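# Load a cartridge into a sealant gun and close the plunger

## Task

Put the cartridge into the sealant gun so that its front end sits all the way forward in the cup of the gun's front ring, with the nozzle poking out through that ring. The plunger rod starts pulled back; advance it (the trigger is functional) until its disc touches the cartridge's back end. The loaded gun must end up resting on the table itself, not leaning on any other object. Then state that you are done.

## Robot and tools

Robot: two arms, left_arm and right_arm, each carrying a two-finger parallel gripper and a wrist camera. In the scene frame, left_arm's base sits at (-0.029, +0.265, +0.040) m and right_arm's at (+0.015, -0.279, +0.047) m, both almost unrotated. The scene frame has its origin at table-top height halfway between the arms, +x pointing out over the table, +y toward left_arm, +z up. Arm names do not correspond to the left or right of any image.

Gripper geometry: the fingers extend along the gripper's +z axis and close along its y axis. The reported end_effector_position is the spot between the pads, roughly 1 cm behind the fingertips.

Frames: each arm reports end_effector_position (metres) and end_effector_quat_wxyz in its own base frame. Fixed cameras and the table use the scene frame. Every offset you command is along the axes of that arm's current Hand target, i.e. gripper-local.

Row layout (shared by execute_actions and move): 14 numbers, each in [-1, 1], always for both arms: left_arm dx, dy, dz, rx, ry, rz, opening, then right_arm's seven in that same order. dx..dz are offsets where 1.0 equals 0.6 m; rx, ry, rz form a single rotation vector where 1.0 equals 180 degrees. These are offsets from the Hand target as it stood when the action or move began, not poses. Opening is absolute: +1 is fully open (0.094 m), -1 is closed. To leave an arm alone, give six zeros plus its present opening; a 0 in the opening slot is a half-open command, not 'no change'.

execute_actions: 'actions' is a list of actions; each action is a list of 1 to 15 rows, one per 1/30 s control step. A shorter action repeats its final row to fill 15 steps. All rows in an action count from that action's starting pose; the next action starts from the updated Hand target, so repeating an offset keeps moving. 'cameras' optionally lists camera names (["all"] for all); an empty actions list returns the full state plus images.

move: 'target' is one 14-number row or a list of up to 15 rows; every row counts from the same starting Hand targets, not from the previous row. 'speed' in m/s, 0.002 to 2.9, default 0.25 (rotation up to twice that in rad/s), one value or one per target. 'blend' in metres rounds corners of a list; 0 stops at each target. 'opening_speed' per second on the -1..+1 scale, at least 0.2; use it to close gently. 'grip_force' per pad in newtons, 10 to 50, one value or one per arm; it persists, and below 50 the fingers close slowly. 'blocking': false returns after about 0.5 s while motion continues. A whole move is capped at 10 s. Paths do not avoid obstacles or the other arm; grippers lag and may overshoot, more at speed and with a straight arm. The result adds a 'move:' line: done (at rest within 10 mm and 2 degrees), off_target, moving, held or fault, plus limits=paced (pose clipped) or limits=held (steps withheld).

wait: 'seconds' 0 to 3600; lets a running move continue and returns early when it ends. stop: brakes a running move (braking needs some room). zoom_image: 'camera' is one of cam_high, cam_low, cam_left_wrist, cam_right_wrist; 'region' is [x0, y0, x1, y1] in pixels of that camera's latest image (672x504), no larger than 504 by 504. finished_scene: 'scene' is the current scene number; irreversible, so call it only once the gun is loaded and stable on its own, after saying you are done.

Reading results: Hand target is your last commanded pose after clipping; the next offsets start there. Grippers often settle short of it; send the remaining gap as a fresh offset. Each control step clips commanded orientation to 40 degrees from the measured one. Tool commands shows each gripper's current command. grip_measured uses the opening scale; empty it reads slightly wide, and on a firmly held hard part a little narrower than the part. grip_effort_nm is a smoothed motor effort (negative closing) and is not a pad force. Joint velocities may say 'within noise'. Joint torques follow Joint positions order, positive toward larger angles, with offsets and noise. Joint ranges (rad): waist -2.618 to 3.054, shoulder 0 to 3.142, elbow 0 to 3.142 (straight at 2.901), wrist pitch and yaw -1.571 to 1.571, wrist roll -2.094 to 2.094. Reported positions can be a few cm off, worse at long reach; check and correct tilt after each move.

The scene keeps running between your calls; the robot holds its last command and any running move continues.

Avoid: dropping parts or letting anything leave the table; releasing moving parts; slamming or pushing hard against fixed or heavy things; arms or grippers touching each other, including closing one gripper on the other's fingers; strain on wrist camera cables; paths near an arm's own base (route around it). A blocked arm keeps pressing until you command its target back past the gripper. Holding loads or stretched poses heats motors: MOTOR HOT appears at 75 °C, at 90 °C the arm folds and idles, at 100 °C it collapses. Objects may occasionally get nudged by outside pushes.

Each tool is called after "Request:" as a command line: name --argument value for each argument, lists and objects as JSON in quotes; but a table of rows of numbers goes row by row, as --pt "numbers of a row", without its own name.

## Session

Request:
execute_actions --actions '[]'

Scene clock: 0.00 s.
left_arm: end_effector_position=(+0.3714, -0.1278, +0.1974) grip_measured=+1.000 grip_effort_nm=n/a end_effector_quat_wxyz=(+0.440, +0.114, +0.884, -0.113) | right_arm: end_effector_position=(+0.3802, +0.0630, +0.0467) grip_measured=+1.000 grip_effort_nm=n/a end_effector_quat_wxyz=(+0.459, -0.033, +0.879, -0.123)
Joint positions: left_arm=[-0.304 1.268 0.939 -0.301 0.061 -0.079 0.094] | right_arm=[0.381 1.616 0.527 0.417 0.496 0.062 0.094]
Joint velocities: within noise
Joint torques (N m): no reading
Motor temperatures (°C): left_arm=[32 36 37 40 26 23 30] | right_arm=[26 38 38 44 28 25 27]
Heat: left arm: 40 °C; right arm: 44 °C.
Hand target: left_arm +0.3744, -0.1288, +0.2082; +0.453, +0.114, +0.877, -0.115 | right_arm +0.3821, +0.0638, +0.0496; +0.463, -0.032, +0.877, -0.122
Tool commands: left_gripper/opening=+1.0 right_gripper/opening=+1.0

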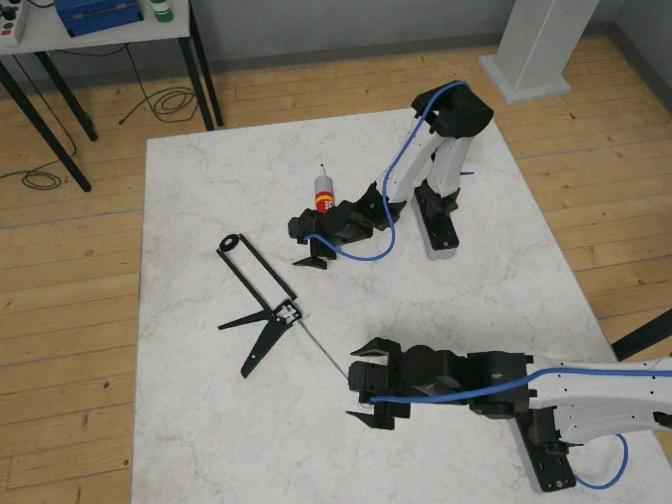

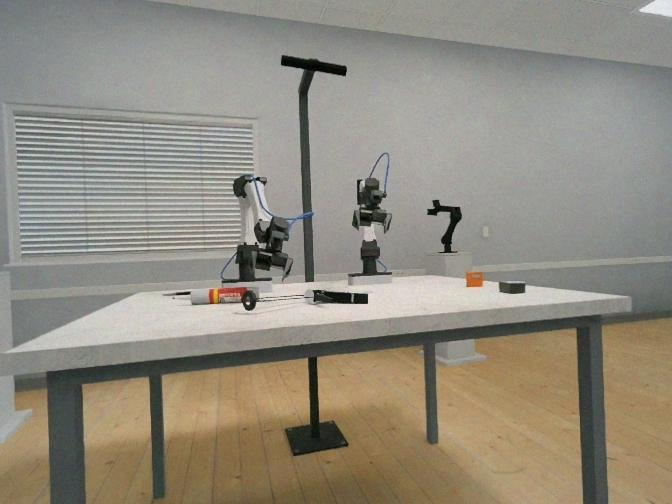

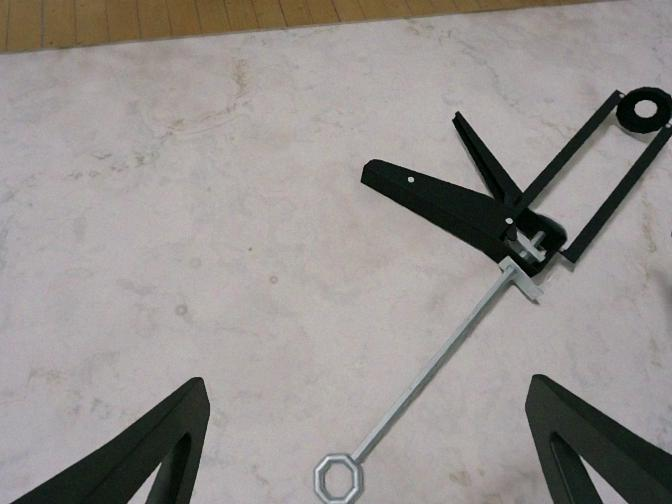

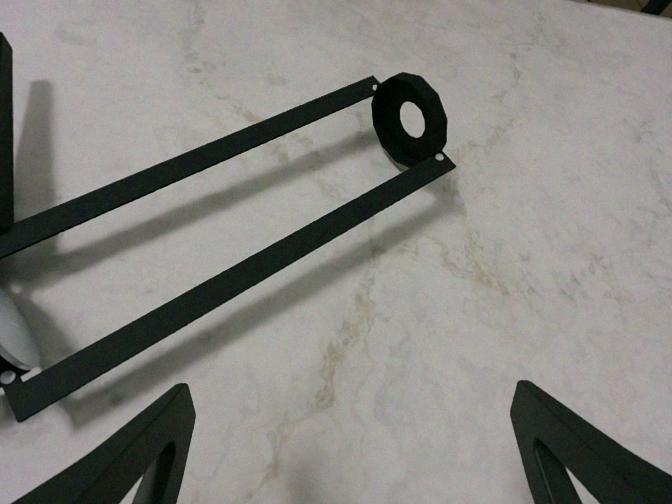

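Request:
zoom_image --camera "cam_high" --region '[180, 150, 400, 400]'

Request:
zoom_image --camera "cam_low" --region '[150, 240, 400, 340]'

Request:
zoom_image --camera "cam_left_wrist" --region '[300, 60, 672, 504]'

Request:
zoom_image --camera "cam_right_wrist" --region '[0, 0, 504, 504]'

Scaled by 2.016.

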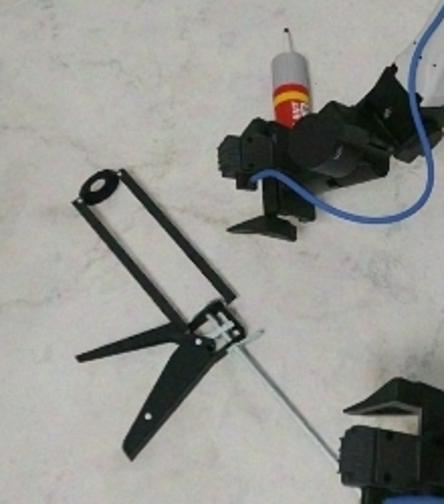

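Scaled by 2.016.

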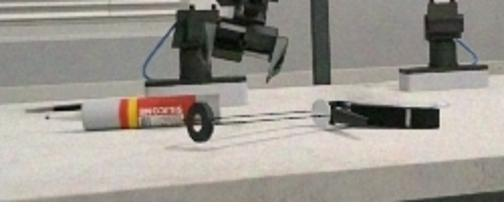

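Scaled by 1.135.

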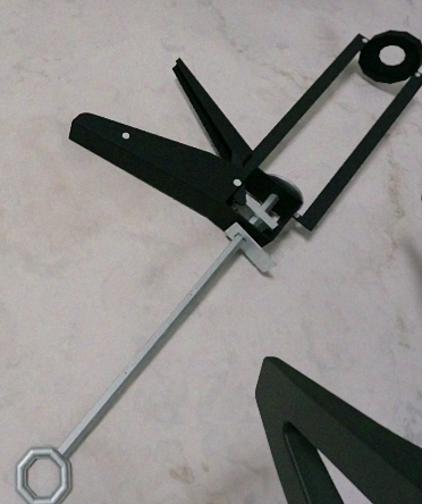

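Scaled by 1.000.

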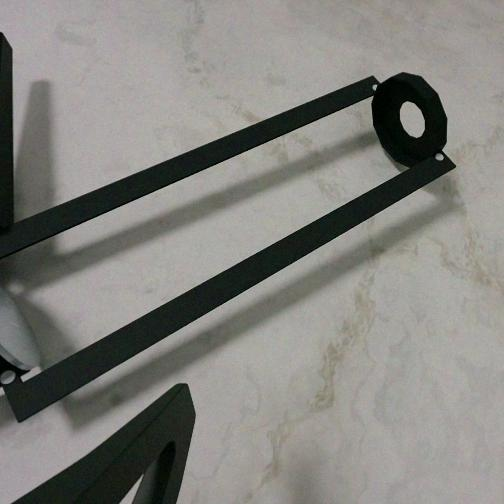

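Request:
move --target '[0,0,0,0,0,0,1,-0.095,-0.4218,-0.284,0.1969,0.3002,0.5048,1]' --speed 0.4 --cameras '["cam_high","cam_left_wrist","cam_right_wrist"]'

Scene clock: 66.97 s.
left_arm: end_effector_position=(+0.3714, -0.1278, +0.1974) grip_measured=+1.000 grip_effort_nm=0.03 end_effector_quat_wxyz=(+0.440, +0.114, +0.884, -0.113) | right_arm: end_effector_position=(+0.2615, -0.1403, +0.2410) grip_measured=+1.000 grip_effort_nm=-0.01 end_effector_quat_wxyz=(+0.095, +0.733, +0.674, +0.026)
Joint positions: left_arm=[-0.304 1.268 0.939 -0.301 0.061 -0.079 0.094] | right_arm=[-0.484 1.57 1.767 -1.571 0.014 1.169 0.094]
Joint torques (N m): left_arm=[0.28 -5.93 7.56 1.93 -0.18 0.03] | right_arm=[-0.72 -5.31 8.08 0.7 0 0.01]
Motor temperatures (°C): left_arm=[31 38 42 45 26 23 28] | right_arm=[26 42 40 46 28 25 27]
Heat: left arm: 45 °C; right arm: 46 °C.
Hand target: left_arm +0.3744, -0.1288, +0.2082; +0.453, +0.114, +0.877, -0.115 | right_arm +0.2606, -0.1403, +0.2494; -0.001, +0.743, +0.669, +0.000
Off the commanded pose: left_arm 0.011 m, 2 deg | right_arm 0.008 m, 11 deg.
joint sent to its limit (right arm) — joint 4 (wrist pitch), lower limit. The joint targets are off in orientation, not in position.
move: off_target (right_arm)
cam_right_wrist: T_world_to_cam=[[-0.97764, 0.09306, -0.18857, 0.31902], [0.0095, 0.91538, 0.40248, 0.07458], [0.21007, 0.39169, -0.8958, 0.32388]] pos_world=[0.24314, -0.22482, 0.32027]

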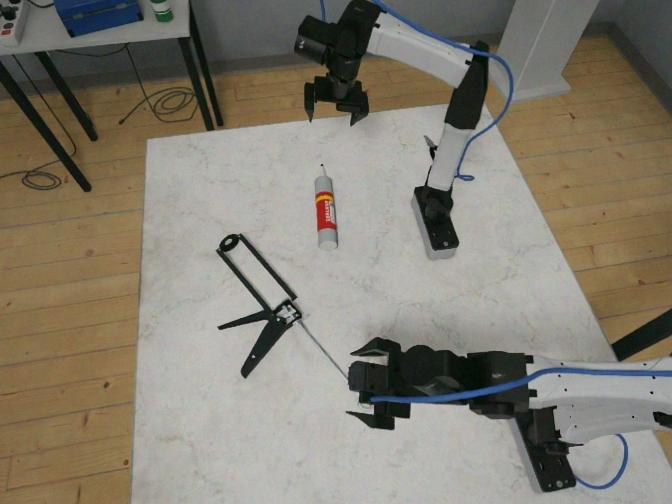

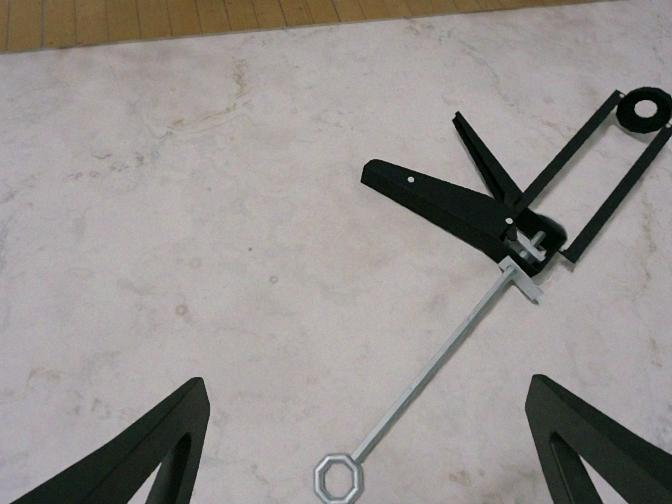

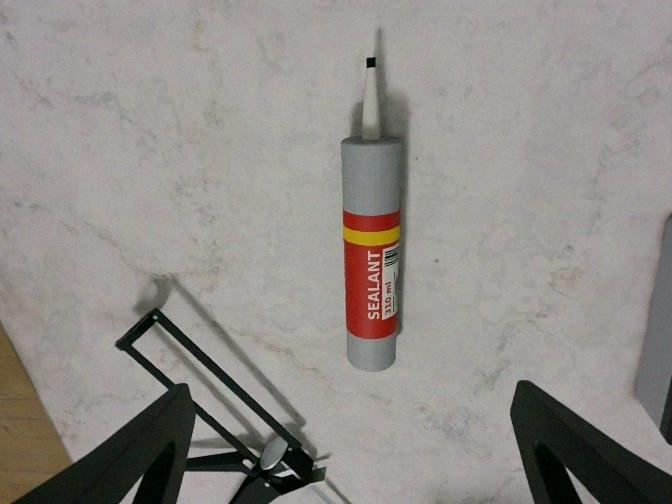

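Request:
move --target '[0,0,0,0,0,0,1,0.125,0.0362,0.3157,0,0,-0.0133,1]' --speed 0.3 --cameras '["cam_right_wrist"]'

Scene clock: 111.53 s.
left_arm: end_effector_position=(+0.3714, -0.1278, +0.1974) grip_measured=+1.000 grip_effort_nm=0.03 end_effector_quat_wxyz=(+0.440, +0.114, +0.884, -0.113) | right_arm: end_effector_position=(+0.2888, -0.0714, +0.0666) grip_measured=+1.000 grip_effort_nm=-0.01 end_effector_quat_wxyz=(+0.006, +0.728, +0.685, +0.001)
Joint positions: left_arm=[-0.304 1.268 0.939 -0.301 0.061 -0.079 0.094] | right_arm=[-0.239 1.685 1.2 -1.075 0.005 1.392 0.094]
Joint torques (N m): left_arm=[0.25 -5.98 7.51 1.94 -0.15 0.04] | right_arm=[0.92 -4.37 5.56 0.45 0.08 0.07]
Motor temperatures (°C): left_arm=[31 38 44 44 26 22 27] | right_arm=[25 43 41 41 28 25 27]
Heat: left arm: 44 °C; right arm: 43 °C.
Hand target: left_arm +0.3744, -0.1288, +0.2082; +0.453, +0.114, +0.877, -0.115 | right_arm +0.2898, -0.0679, +0.0600; -0.001, +0.729, +0.684, +0.000
Off the commanded pose: left_arm 0.011 m, 2 deg | right_arm 0.008 m, 1 deg.
move: done
cam_right_wrist: T_world_to_cam=[[-0.9965, 0.08041, -0.02267, 0.29997], [0.05957, 0.87411, 0.48206, 0.05867], [0.05858, 0.47902, -0.87585, 0.18359]] pos_world=[0.28467, -0.16335, 0.13931]

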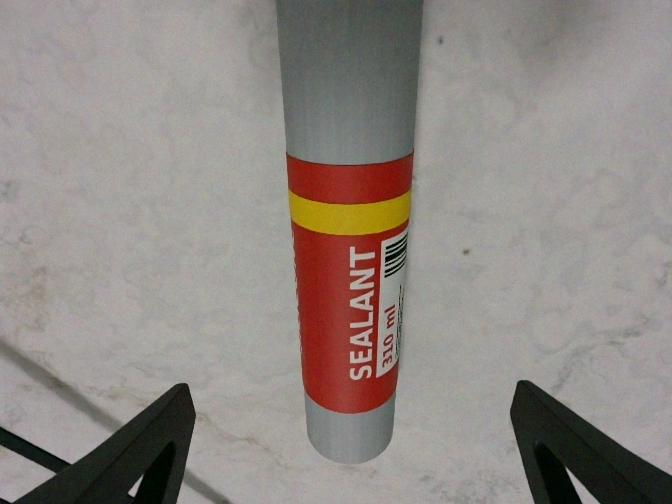

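Request:
move --target '[0,0,0,0,0,0,1,0.005,0,0.1175,0,0,0,1]' --speed 0.2 --cameras '["cam_right_wrist","cam_low"]'

Scene clock: 122.03 s.
left_arm: end_effector_position=(+0.3714, -0.1278, +0.1974) grip_measured=+1.000 grip_effort_nm=0.03 end_effector_quat_wxyz=(+0.440, +0.114, +0.884, -0.113) | right_arm: end_effector_position=(+0.2907, -0.0688, -0.0038) grip_measured=+1.000 grip_effort_nm=-0.01 end_effector_quat_wxyz=(+0.006, +0.728, +0.685, +0.001)
Joint positions: left_arm=[-0.304 1.268 0.939 -0.301 0.061 -0.079 0.094] | right_arm=[-0.229 1.792 1.025 -0.793 0.005 1.402 0.094]
Joint torques (N m): left_arm=[0.29 -5.9 7.49 1.92 -0.15 0.02] | right_arm=[0.91 -4.66 4.89 0.48 0.08 0.07]
Heat: left arm: 44 °C; right arm: 42 °C.
Hand target: left_arm +0.3744, -0.1288, +0.2082; +0.453, +0.114, +0.877, -0.115 | right_arm +0.2901, -0.0649, -0.0105; -0.001, +0.729, +0.684, +0.000
Off the commanded pose: left_arm 0.011 m, 2 deg | right_arm 0.008 m, 1 deg.
move: done
cam_right_wrist: T_world_to_cam=[[-0.99646, 0.08078, -0.02315, 0.30004], [0.05966, 0.87409, 0.48209, 0.09028], [0.05918, 0.47901, -0.87582, 0.12045]] pos_world=[0.28647, -0.16085, 0.06891]
Images, in order (width x height): cam_low 672x504, cam_right_wrist 672x504.

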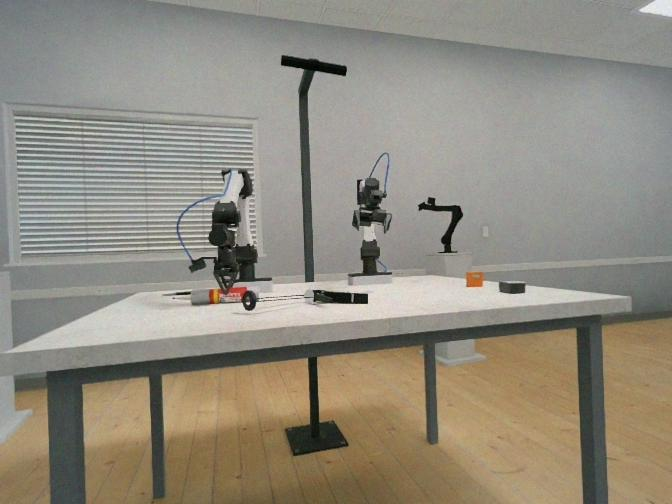

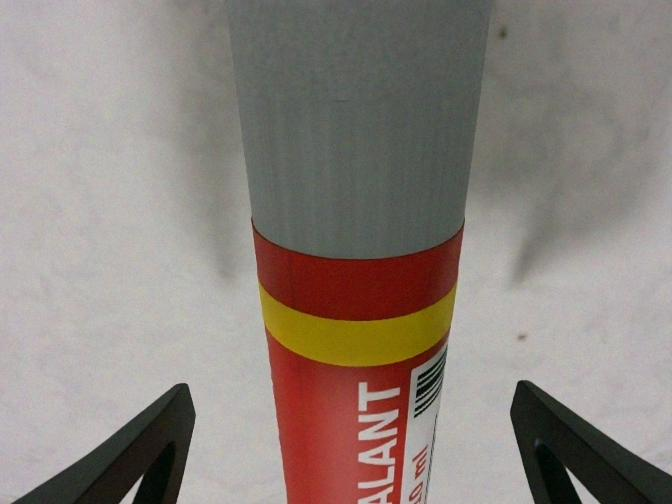

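Request:
move --target '[0,0,0,0,0,0,1,0,0,0.0125,0,0,0,1]' --speed 0.1

Request:
move --target '[0,0,0,0,0,0,1,0,0,0,0,0,0,-0.03]' --opening_speed 0.8 --cameras '["cam_right_wrist"]'

Scene clock: 127.97 s.
left_arm: end_effector_position=(+0.3714, -0.1278, +0.1974) grip_measured=+1.000 grip_effort_nm=0.03 end_effector_quat_wxyz=(+0.440, +0.114, +0.884, -0.113) | right_arm: end_effector_position=(+0.2904, -0.0687, -0.0116) grip_measured=+1.000 grip_effort_nm=-0.01 end_effector_quat_wxyz=(+0.005, +0.729, +0.685, +0.000)
Joint positions: left_arm=[-0.304 1.268 0.939 -0.301 0.061 -0.079 0.094] | right_arm=[-0.229 1.809 1.01 -0.763 0.005 1.403 0.094]
Joint torques (N m): left_arm=[0.24 -5.89 7.56 1.91 -0.12 0.05] | right_arm=[0.91 -4.71 4.89 0.46 0.08 0.07]
Heat: left arm: 44 °C; right arm: 42 °C.
Hand target: left_arm +0.3744, -0.1288, +0.2082; +0.453, +0.114, +0.877, -0.115 | right_arm +0.2900, -0.0648, -0.0181; -0.001, +0.729, +0.684, +0.000
Off the commanded pose: left_arm 0.011 m, 2 deg | right_arm 0.007 m, 1 deg.
move: done

Scene clock: 129.50 s.
left_arm: end_effector_position=(+0.3714, -0.1278, +0.1974) grip_measured=+1.000 grip_effort_nm=0.03 end_effector_quat_wxyz=(+0.440, +0.114, +0.884, -0.113) | right_arm: end_effector_position=(+0.2907, -0.0688, -0.0116) grip_measured=+0.026 grip_effort_nm=-0.90 end_effector_quat_wxyz=(+0.006, +0.729, +0.685, +0.001)
Joint positions: left_arm=[-0.304 1.268 0.939 -0.301 0.061 -0.079 0.094] | right_arm=[-0.229 1.809 1.01 -0.762 0.005 1.403 0.048]
Joint torques (N m): left_arm=[0.2 -5.98 7.47 1.9 -0.17 0.05] | right_arm=[0.9 -4.72 4.79 0.47 0.08 0.06]
Heat: left arm: 44 °C; right arm: 42 °C.
Hand target: left_arm +0.3744, -0.1288, +0.2082; +0.453, +0.114, +0.877, -0.115 | right_arm +0.2900, -0.0648, -0.0181; -0.001, +0.729, +0.684, +0.000
Off the commanded pose: left_arm 0.011 m, 2 deg | right_arm 0.008 m, 1 deg.
move: done
cam_right_wrist: T_world_to_cam=[[-0.99641, 0.08157, -0.02271, 0.29985], [0.06056, 0.87397, 0.48218, 0.09377], [0.05918, 0.47908, -0.87577, 0.11363]] pos_world=[0.28637, -0.16085, 0.06111]

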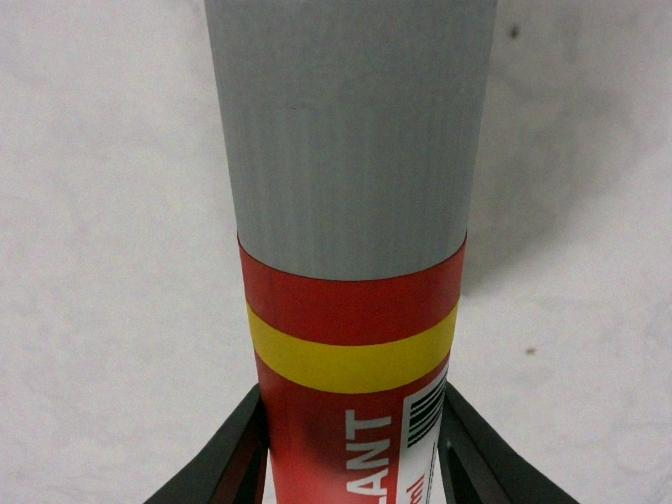

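Request:
move --target '[-0.157,-0.102,0.3892,0.3372,-0.1013,0.1678,1,0,0,-0.25,0,0,0,-0.03]' --speed 0.25 --cameras '["cam_left_wrist","cam_right_wrist","cam_high"]'

Scene clock: 170.33 s.
left_arm: end_effector_position=(+0.5888, -0.2629, +0.1641) grip_measured=+1.000 grip_effort_nm=0.03 end_effector_quat_wxyz=(+0.476, +0.505, +0.576, -0.432) | right_arm: end_effector_position=(+0.2849, -0.0674, +0.1144) grip_measured=+0.018 grip_effort_nm=-1.04 end_effector_quat_wxyz=(-0.020, +0.728, +0.685, -0.016)
Joint positions: left_arm=[-0.161 2.741 2.572 -0.406 1.246 0.535 0.094] | right_arm=[-0.229 1.698 1.406 -1.33 0.005 1.403 0.048]
Joint torques (N m): left_arm=[-0.29 -14.28 8.65 1.38 0.3 0.22] | right_arm=[0.84 -8.28 9.44 0.02 0.07 0.05]
Heat: left arm: 45 °C; right arm: 42 °C.
Hand target: left_arm +0.5882, -0.2671, +0.1601; +0.474, +0.518, +0.564, -0.435 | right_arm +0.2902, -0.0650, +0.1320; -0.001, +0.729, +0.684, +0.000
Off the commanded pose: left_arm 0.006 m, 2 deg | right_arm 0.018 m, 3 deg.
move: off_target (right_arm)
cam_left_wrist: T_world_to_cam=[[-0.98941, -0.14253, -0.02752, 0.55823], [-0.06608, 0.61102, -0.78885, 0.37408], [0.12925, -0.77868, -0.61397, -0.07146]] pos_world=[0.58627, -0.20466, 0.26658]
cam_right_wrist: T_world_to_cam=[[-0.99594, 0.08147, 0.03838, 0.28974], [0.08981, 0.86715, 0.48989, 0.02245], [0.00663, 0.49134, -0.87094, 0.23885]] pos_world=[0.28496, -0.16042, 0.1859]
Images, in order (width x height): cam_high 672x504, cam_left_wrist 672x504, cam_right_wrist 672x504.

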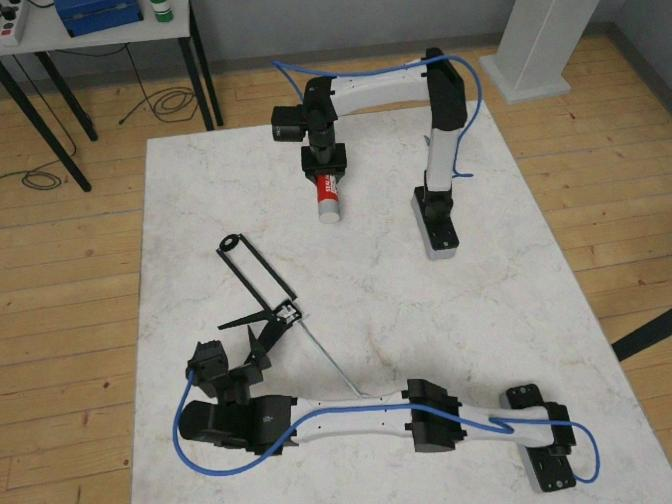

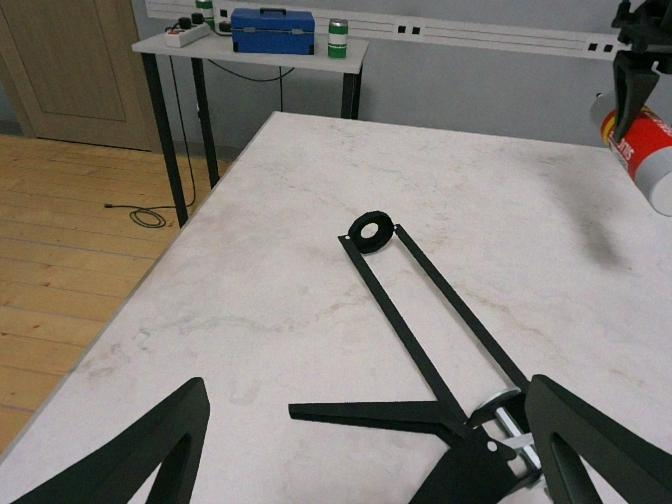

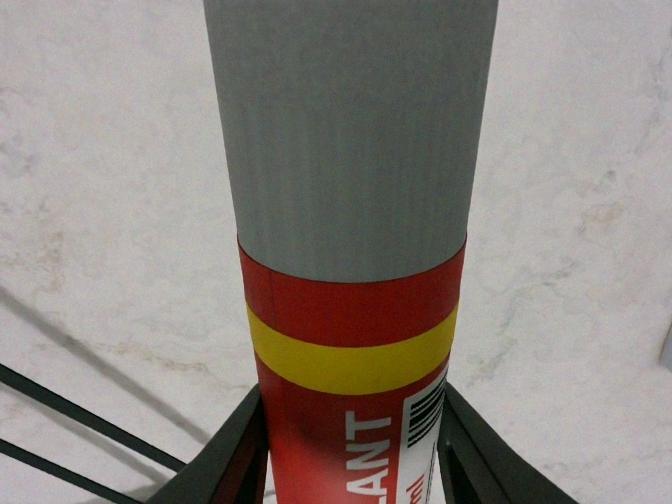

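Request:
zoom_image --camera "cam_left_wrist" --region '[280, 180, 600, 504]'

Request:
zoom_image --camera "cam_left_wrist" --region '[320, 190, 440, 280]'

Request:
zoom_image --camera "cam_high" --region '[200, 220, 320, 340]'

Scaled by 1.556.

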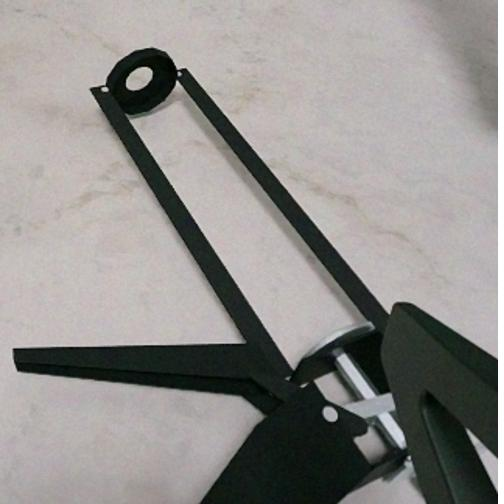

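Scaled by 4.200.

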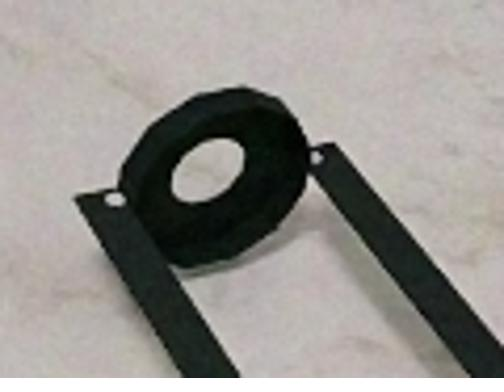

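Scaled by 4.200.

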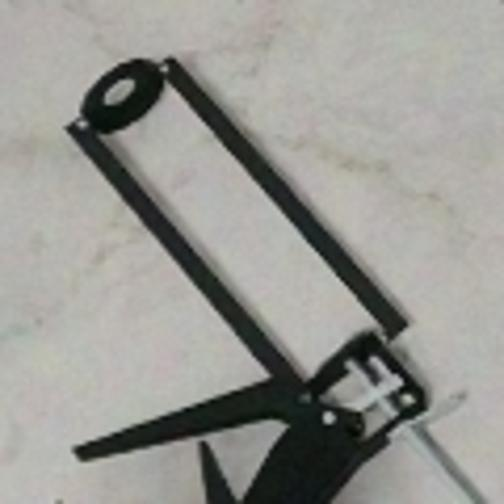

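Request:
move --target '[0,0,0,0,0,0,1,0.3058,0.3197,-0.02,0,0,-0.2033,-0.03]' --speed 0.25 --cameras '["cam_left_wrist","cam_right_wrist","cam_high"]'

Scene clock: 197.83 s.
left_arm: end_effector_position=(+0.5887, -0.2629, +0.1640) grip_measured=+1.000 grip_effort_nm=0.02 end_effector_quat_wxyz=(+0.476, +0.505, +0.576, -0.432) | right_arm: end_effector_position=(+0.4870, +0.1023, +0.1388) grip_measured=+0.018 grip_effort_nm=-1.04 end_effector_quat_wxyz=(+0.066, +0.480, +0.873, +0.054)
Joint positions: left_arm=[-0.161 2.741 2.572 -0.406 1.246 0.535 0.094] | right_arm=[0.208 2.464 2.65 -1.586 0.004 1.214 0.048]
Joint torques (N m): left_arm=[-0.25 -14.9 7.31 1.55 0.29 0.16] | right_arm=[0.25 -10.45 9.39 0.8 0.05 -0.12]
Motor temperatures (°C): left_arm=[30 50 46 39 26 22 26] | right_arm=[25 49 44 35 27 25 29]
Heat: left arm: 50 °C; right arm: 49 °C.
Hand target: left_arm +0.5879, -0.2671, +0.1601; +0.479, +0.513, +0.564, -0.435 (not the last commanded pose) | right_arm +0.4932, +0.1061, +0.1440; -0.001, +0.477, +0.879, +0.000
Off the commanded pose: left_arm 0.006 m, 2 deg | right_arm 0.009 m, 10 deg.
joint read past its limit (right arm) — joint 4 (wrist pitch), lower limit.
joint sent to its limit (right arm) — joint 4 (wrist pitch), lower limit. The joint targets are off in orientation, not in position.
move: off_target (right_arm)
cam_left_wrist: T_world_to_cam=[[-0.98942, -0.14246, -0.02761, 0.55827], [-0.06597, 0.6111, -0.7888, 0.37402], [0.12924, -0.77863, -0.61403, -0.07143]] pos_world=[0.58627, -0.20466, 0.26658]
cam_right_wrist: T_world_to_cam=[[-0.83962, -0.51514, -0.17225, 0.49045], [-0.53488, 0.72892, 0.4273, 0.17226], [-0.09456, 0.4509, -0.88755, 0.23107]] pos_world=[0.52578, 0.02289, 0.21596]
Images, in order (width x height): cam_high 672x504, cam_left_wrist 672x504, cam_right_wrist 672x504.

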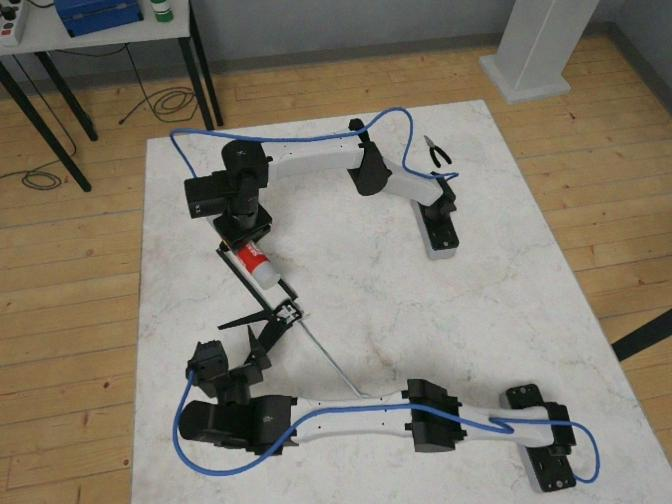

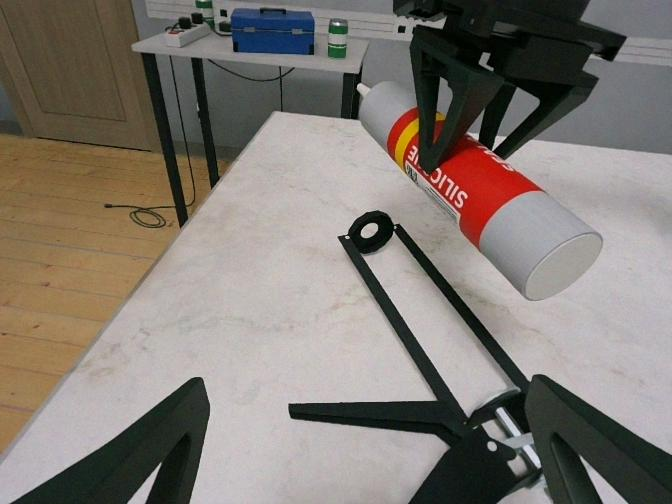

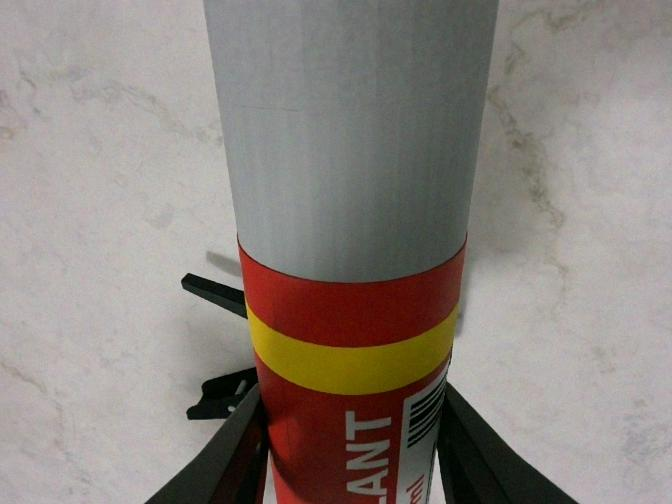

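Request:
zoom_image --camera "cam_high" --region '[190, 190, 320, 340]'

Request:
zoom_image --camera "cam_low" --region '[180, 230, 400, 330]'

Scaled by 3.360.

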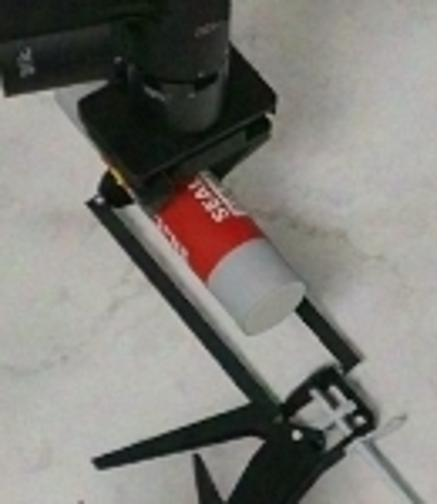

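This scene's latest camera images include none from cam_low. They are from: cam_high, cam_left_wrist, cam_right_wrist. cam_low's image comes with the result of a call that names it in "cameras".

Request:
move --target '[0,0,0,0,0,0,1,0.0883,0.0077,0.1267,0,0.0722,0.0128,-0.03]' --speed 0.15 --cameras '["cam_left_wrist","cam_right_wrist","cam_low"]'

Request:
zoom_image --camera "cam_low" --region '[180, 230, 400, 330]'

Scene clock: 240.87 s.
left_arm: end_effector_position=(+0.5887, -0.2629, +0.1640) grip_measured=+1.000 grip_effort_nm=0.03 end_effector_quat_wxyz=(+0.476, +0.505, +0.576, -0.432) | right_arm: end_effector_position=(+0.4680, +0.1451, +0.0699) grip_measured=+0.018 grip_effort_nm=-1.04 end_effector_quat_wxyz=(-0.066, +0.493, +0.865, +0.069)
Joint positions: left_arm=[-0.161 2.741 2.572 -0.406 1.246 0.535 0.094] | right_arm=[0.233 2.592 2.606 -1.586 -0.191 1.27 0.048]
Joint torques (N m): left_arm=[-0.25 -14.87 7.36 1.54 0.31 0.17] | right_arm=[0.65 -11.07 6.54 0.38 -0.34 0.03]
Motor temperatures (°C): left_arm=[30 61 46 38 26 22 26] | right_arm=[25 53 46 35 27 25 29]
Heat: left arm: 61 °C; right arm: 53 °C.
Hand target: left_arm +0.5879, -0.2671, +0.1601; +0.479, +0.513, +0.564, -0.435 | right_arm +0.4681, +0.1532, +0.0679; -0.100, +0.492, +0.863, +0.054
Off the commanded pose: left_arm 0.006 m, 2 deg | right_arm 0.008 m, 4 deg.
joint read past its limit (right arm) — joint 4 (wrist pitch), lower limit.
joint sent to its limit (right arm) — joint 4 (wrist pitch), lower limit. The joint targets are off in orientation, not in position.
move: off_target (right_arm)
cam_left_wrist: T_world_to_cam=[[-0.98942, -0.14246, -0.02761, 0.55827], [-0.06597, 0.6111, -0.7888, 0.37402], [0.12924, -0.77863, -0.61403, -0.07143]] pos_world=[0.58627, -0.20466, 0.26658]
cam_right_wrist: T_world_to_cam=[[-0.87268, -0.48408, -0.064, 0.48814], [-0.40874, 0.6525, 0.6381, 0.0977], [-0.26713, 0.58302, -0.76728, 0.20202]] pos_world=[0.51989, 0.05477, 0.1239]
Images, in order (width x height): cam_low 672x504, cam_left_wrist 672x504, cam_right_wrist 672x504.

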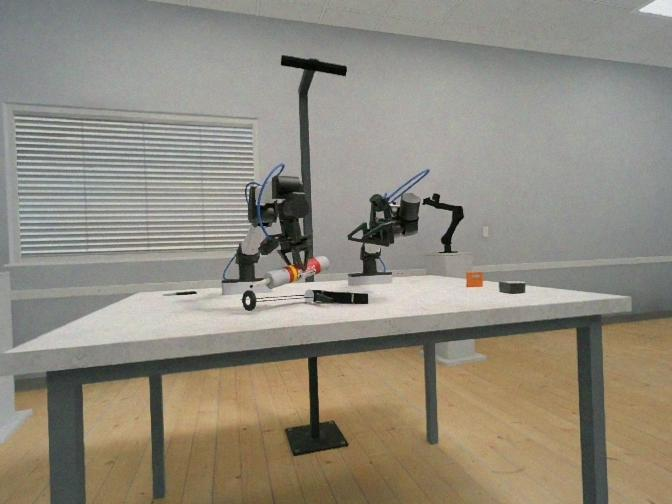

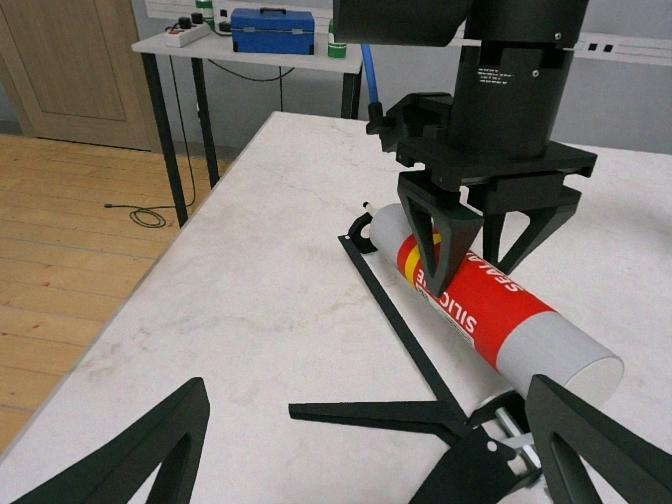

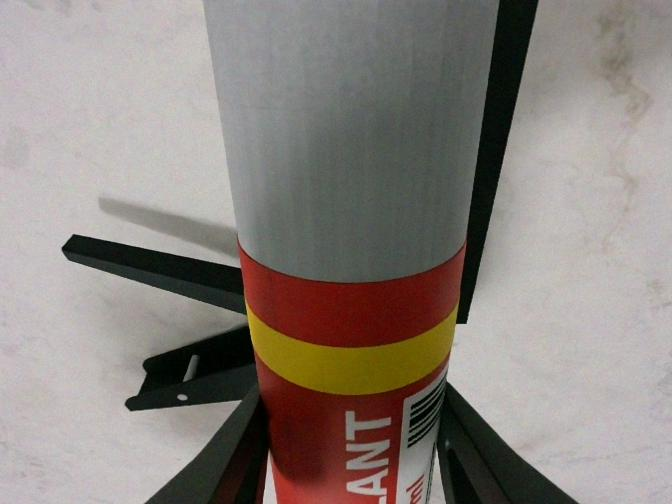

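Scaled by 2.291.

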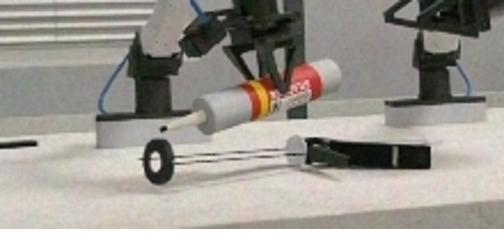

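Request:
move --target '[-0.131,-0.304,-0.131,-0.129,-0.0129,-0.0189,1,0,0,0,0,0,0,-0.03]' --speed 0.3 --cameras '["cam_left_wrist","cam_high","cam_low"]'

Request:
zoom_image --camera "cam_low" --region '[230, 240, 390, 320]'

Request:
zoom_image --camera "cam_high" --region '[190, 200, 320, 340]'

Scene clock: 265.17 s.
left_arm: end_effector_position=(+0.4014, -0.2197, +0.2367) grip_measured=+1.000 grip_effort_nm=0.03 end_effector_quat_wxyz=(+0.551, +0.379, +0.658, -0.346) | right_arm: end_effector_position=(+0.4680, +0.1452, +0.0699) grip_measured=+0.018 grip_effort_nm=-1.04 end_effector_quat_wxyz=(-0.066, +0.494, +0.864, +0.069)
Joint positions: left_arm=[-0.208 1.582 0.949 0.396 0.861 0.145 0.094] | right_arm=[0.233 2.592 2.606 -1.586 -0.191 1.271 0.048]
Joint torques (N m): left_arm=[-0.25 -10.02 5.67 2.05 -0.19 -0.01] | right_arm=[0.65 -10.99 6.52 0.37 -0.33 0.06]
Motor temperatures (°C): left_arm=[30 65 46 37 25 22 26] | right_arm=[25 60 44 33 27 25 29]
Heat: left arm: 65 °C; right arm: 60 °C.
Hand target: left_arm +0.4001, -0.2199, +0.2504; +0.570, +0.381, +0.645, -0.337 | right_arm +0.4681, +0.1531, +0.0679; -0.100, +0.492, +0.863, +0.054
Off the commanded pose: left_arm 0.014 m, 3 deg | right_arm 0.008 m, 4 deg.
joint read past its limit (right arm) — joint 4 (wrist pitch), lower limit.
joint sent to its limit (right arm) — joint 4 (wrist pitch), lower limit. The joint targets are off in orientation, not in position.
move: off_target (left_arm)
cam_left_wrist: T_world_to_cam=[[-0.86732, -0.4977, -0.00632, 0.24901], [-0.29348, 0.5216, -0.80112, 0.46713], [0.40202, -0.69298, -0.59846, -0.06333]] pos_world=[0.37852, -0.1636, 0.3379]
Images, in order (width x height): cam_high 672x504, cam_low 672x504, cam_left_wrist 672x504.

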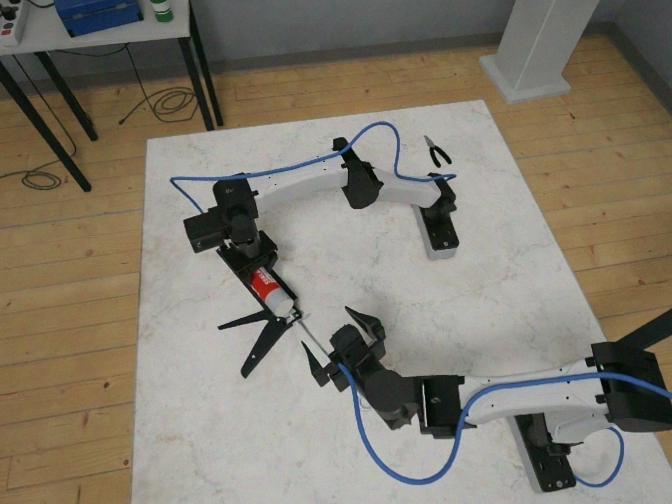

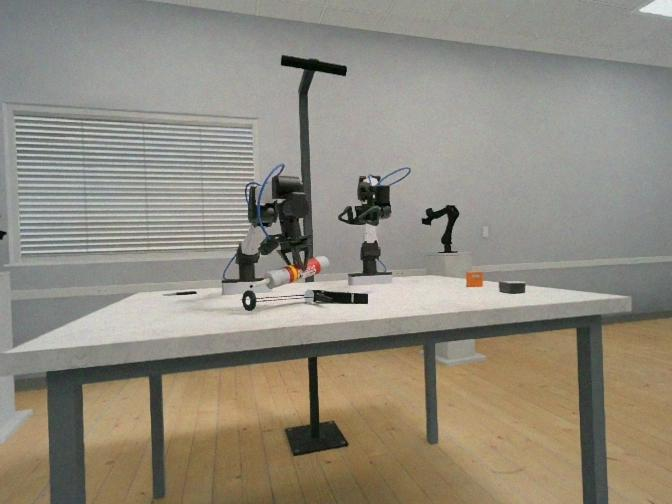

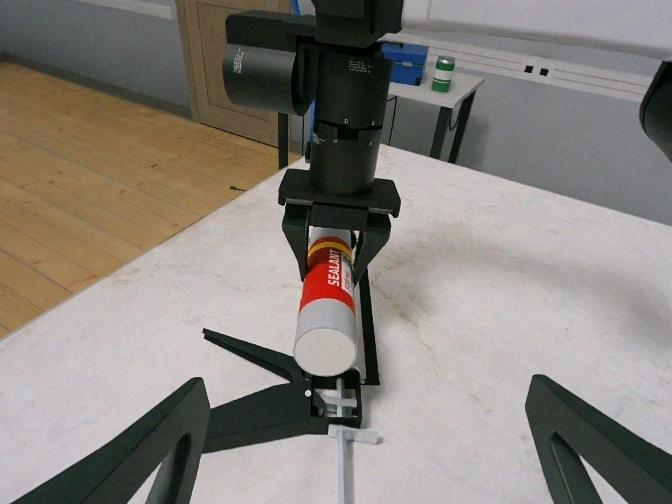

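Scaled by 3.150.

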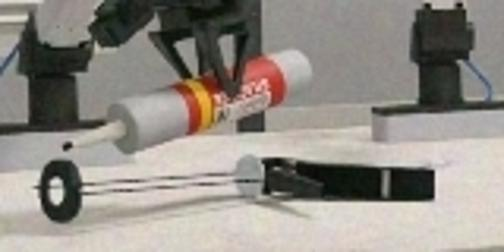

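Scaled by 3.600.

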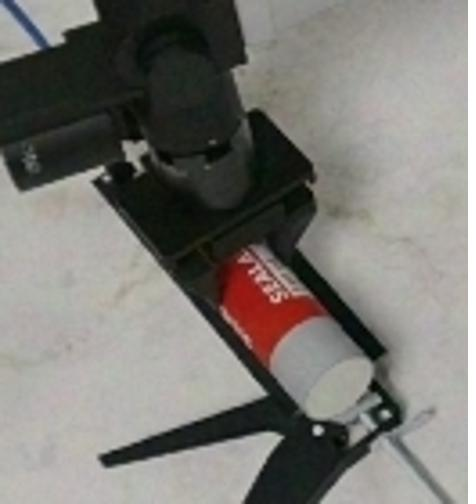

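Request:
move --target '[0,0,0,0,0,0,1,-0.0237,-0.0165,0.0273,0,0.0194,0,-0.03]' --speed 0.1 --cameras '["cam_left_wrist","cam_right_wrist","cam_low"]'

Request:
zoom_image --camera "cam_low" --region '[230, 240, 390, 320]'

Scene clock: 286.13 s.
left_arm: end_effector_position=(+0.4015, -0.2196, +0.2369) grip_measured=+1.000 grip_effort_nm=0.02 end_effector_quat_wxyz=(+0.552, +0.379, +0.658, -0.345) | right_arm: end_effector_position=(+0.4659, +0.1360, +0.0542) grip_measured=+0.018 grip_effort_nm=-1.04 end_effector_quat_wxyz=(-0.094, +0.493, +0.862, +0.072)
Joint positions: left_arm=[-0.208 1.582 0.949 0.397 0.86 0.144 0.094] | right_arm=[0.201 2.614 2.577 -1.581 -0.233 1.234 0.048]
Joint torques (N m): left_arm=[-0.36 -10.02 5.7 2.04 -0.21 0] | right_arm=[-0.57 -10.69 5.98 0.22 -0.54 -0.14]
Motor temperatures (°C): left_arm=[30 60 47 40 25 22 25] | right_arm=[25 63 43 32 27 25 30]
Heat: left arm: 60 °C; right arm: 63 °C.
Hand target: left_arm +0.4001, -0.2199, +0.2504; +0.570, +0.381, +0.645, -0.337 | right_arm +0.4648, +0.1392, +0.0489; -0.126, +0.490, +0.860, +0.069
Off the commanded pose: left_arm 0.014 m, 3 deg | right_arm 0.006 m, 4 deg.
joint read past its limit (right arm) — joint 4 (wrist pitch), lower limit.
joint sent to its limit (right arm) — joint 4 (wrist pitch), lower limit. The joint targets still meet the commanded pose.
move: off_target (right_arm)
cam_left_wrist: T_world_to_cam=[[-0.86713, -0.49804, -0.00653, 0.24896], [-0.29338, 0.5213, -0.80136, 0.4672], [0.40251, -0.69296, -0.59815, -0.06356]] pos_world=[0.37853, -0.1636, 0.338]
cam_right_wrist: T_world_to_cam=[[-0.87377, -0.48472, -0.03974, 0.48005], [-0.37996, 0.62934, 0.67791, 0.10036], [-0.30359, 0.60743, -0.73407, 0.20661]] pos_world=[0.52031, 0.04403, 0.10271]
Images, in order (width x height): cam_low 672x504, cam_left_wrist 672x504, cam_right_wrist 672x504.

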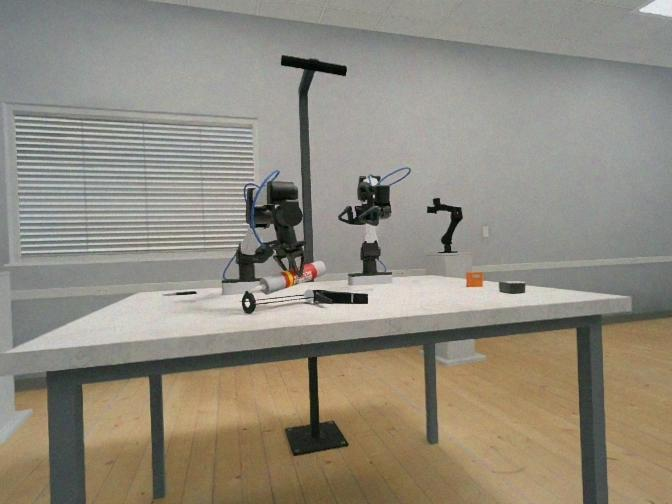

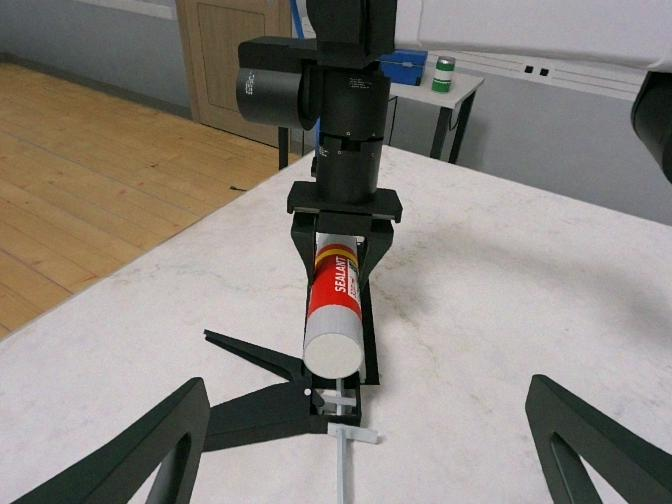

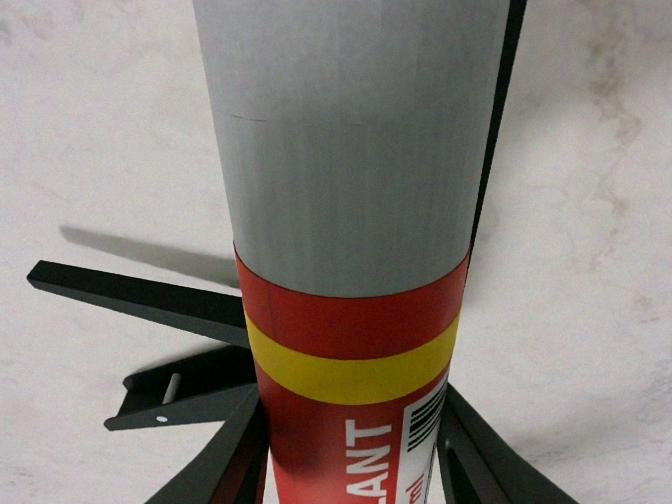

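Scaled by 3.150.

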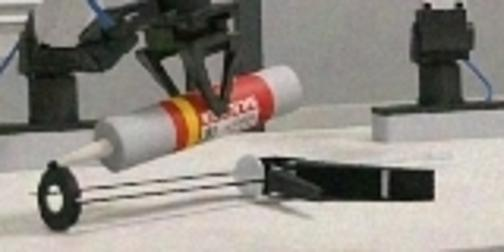

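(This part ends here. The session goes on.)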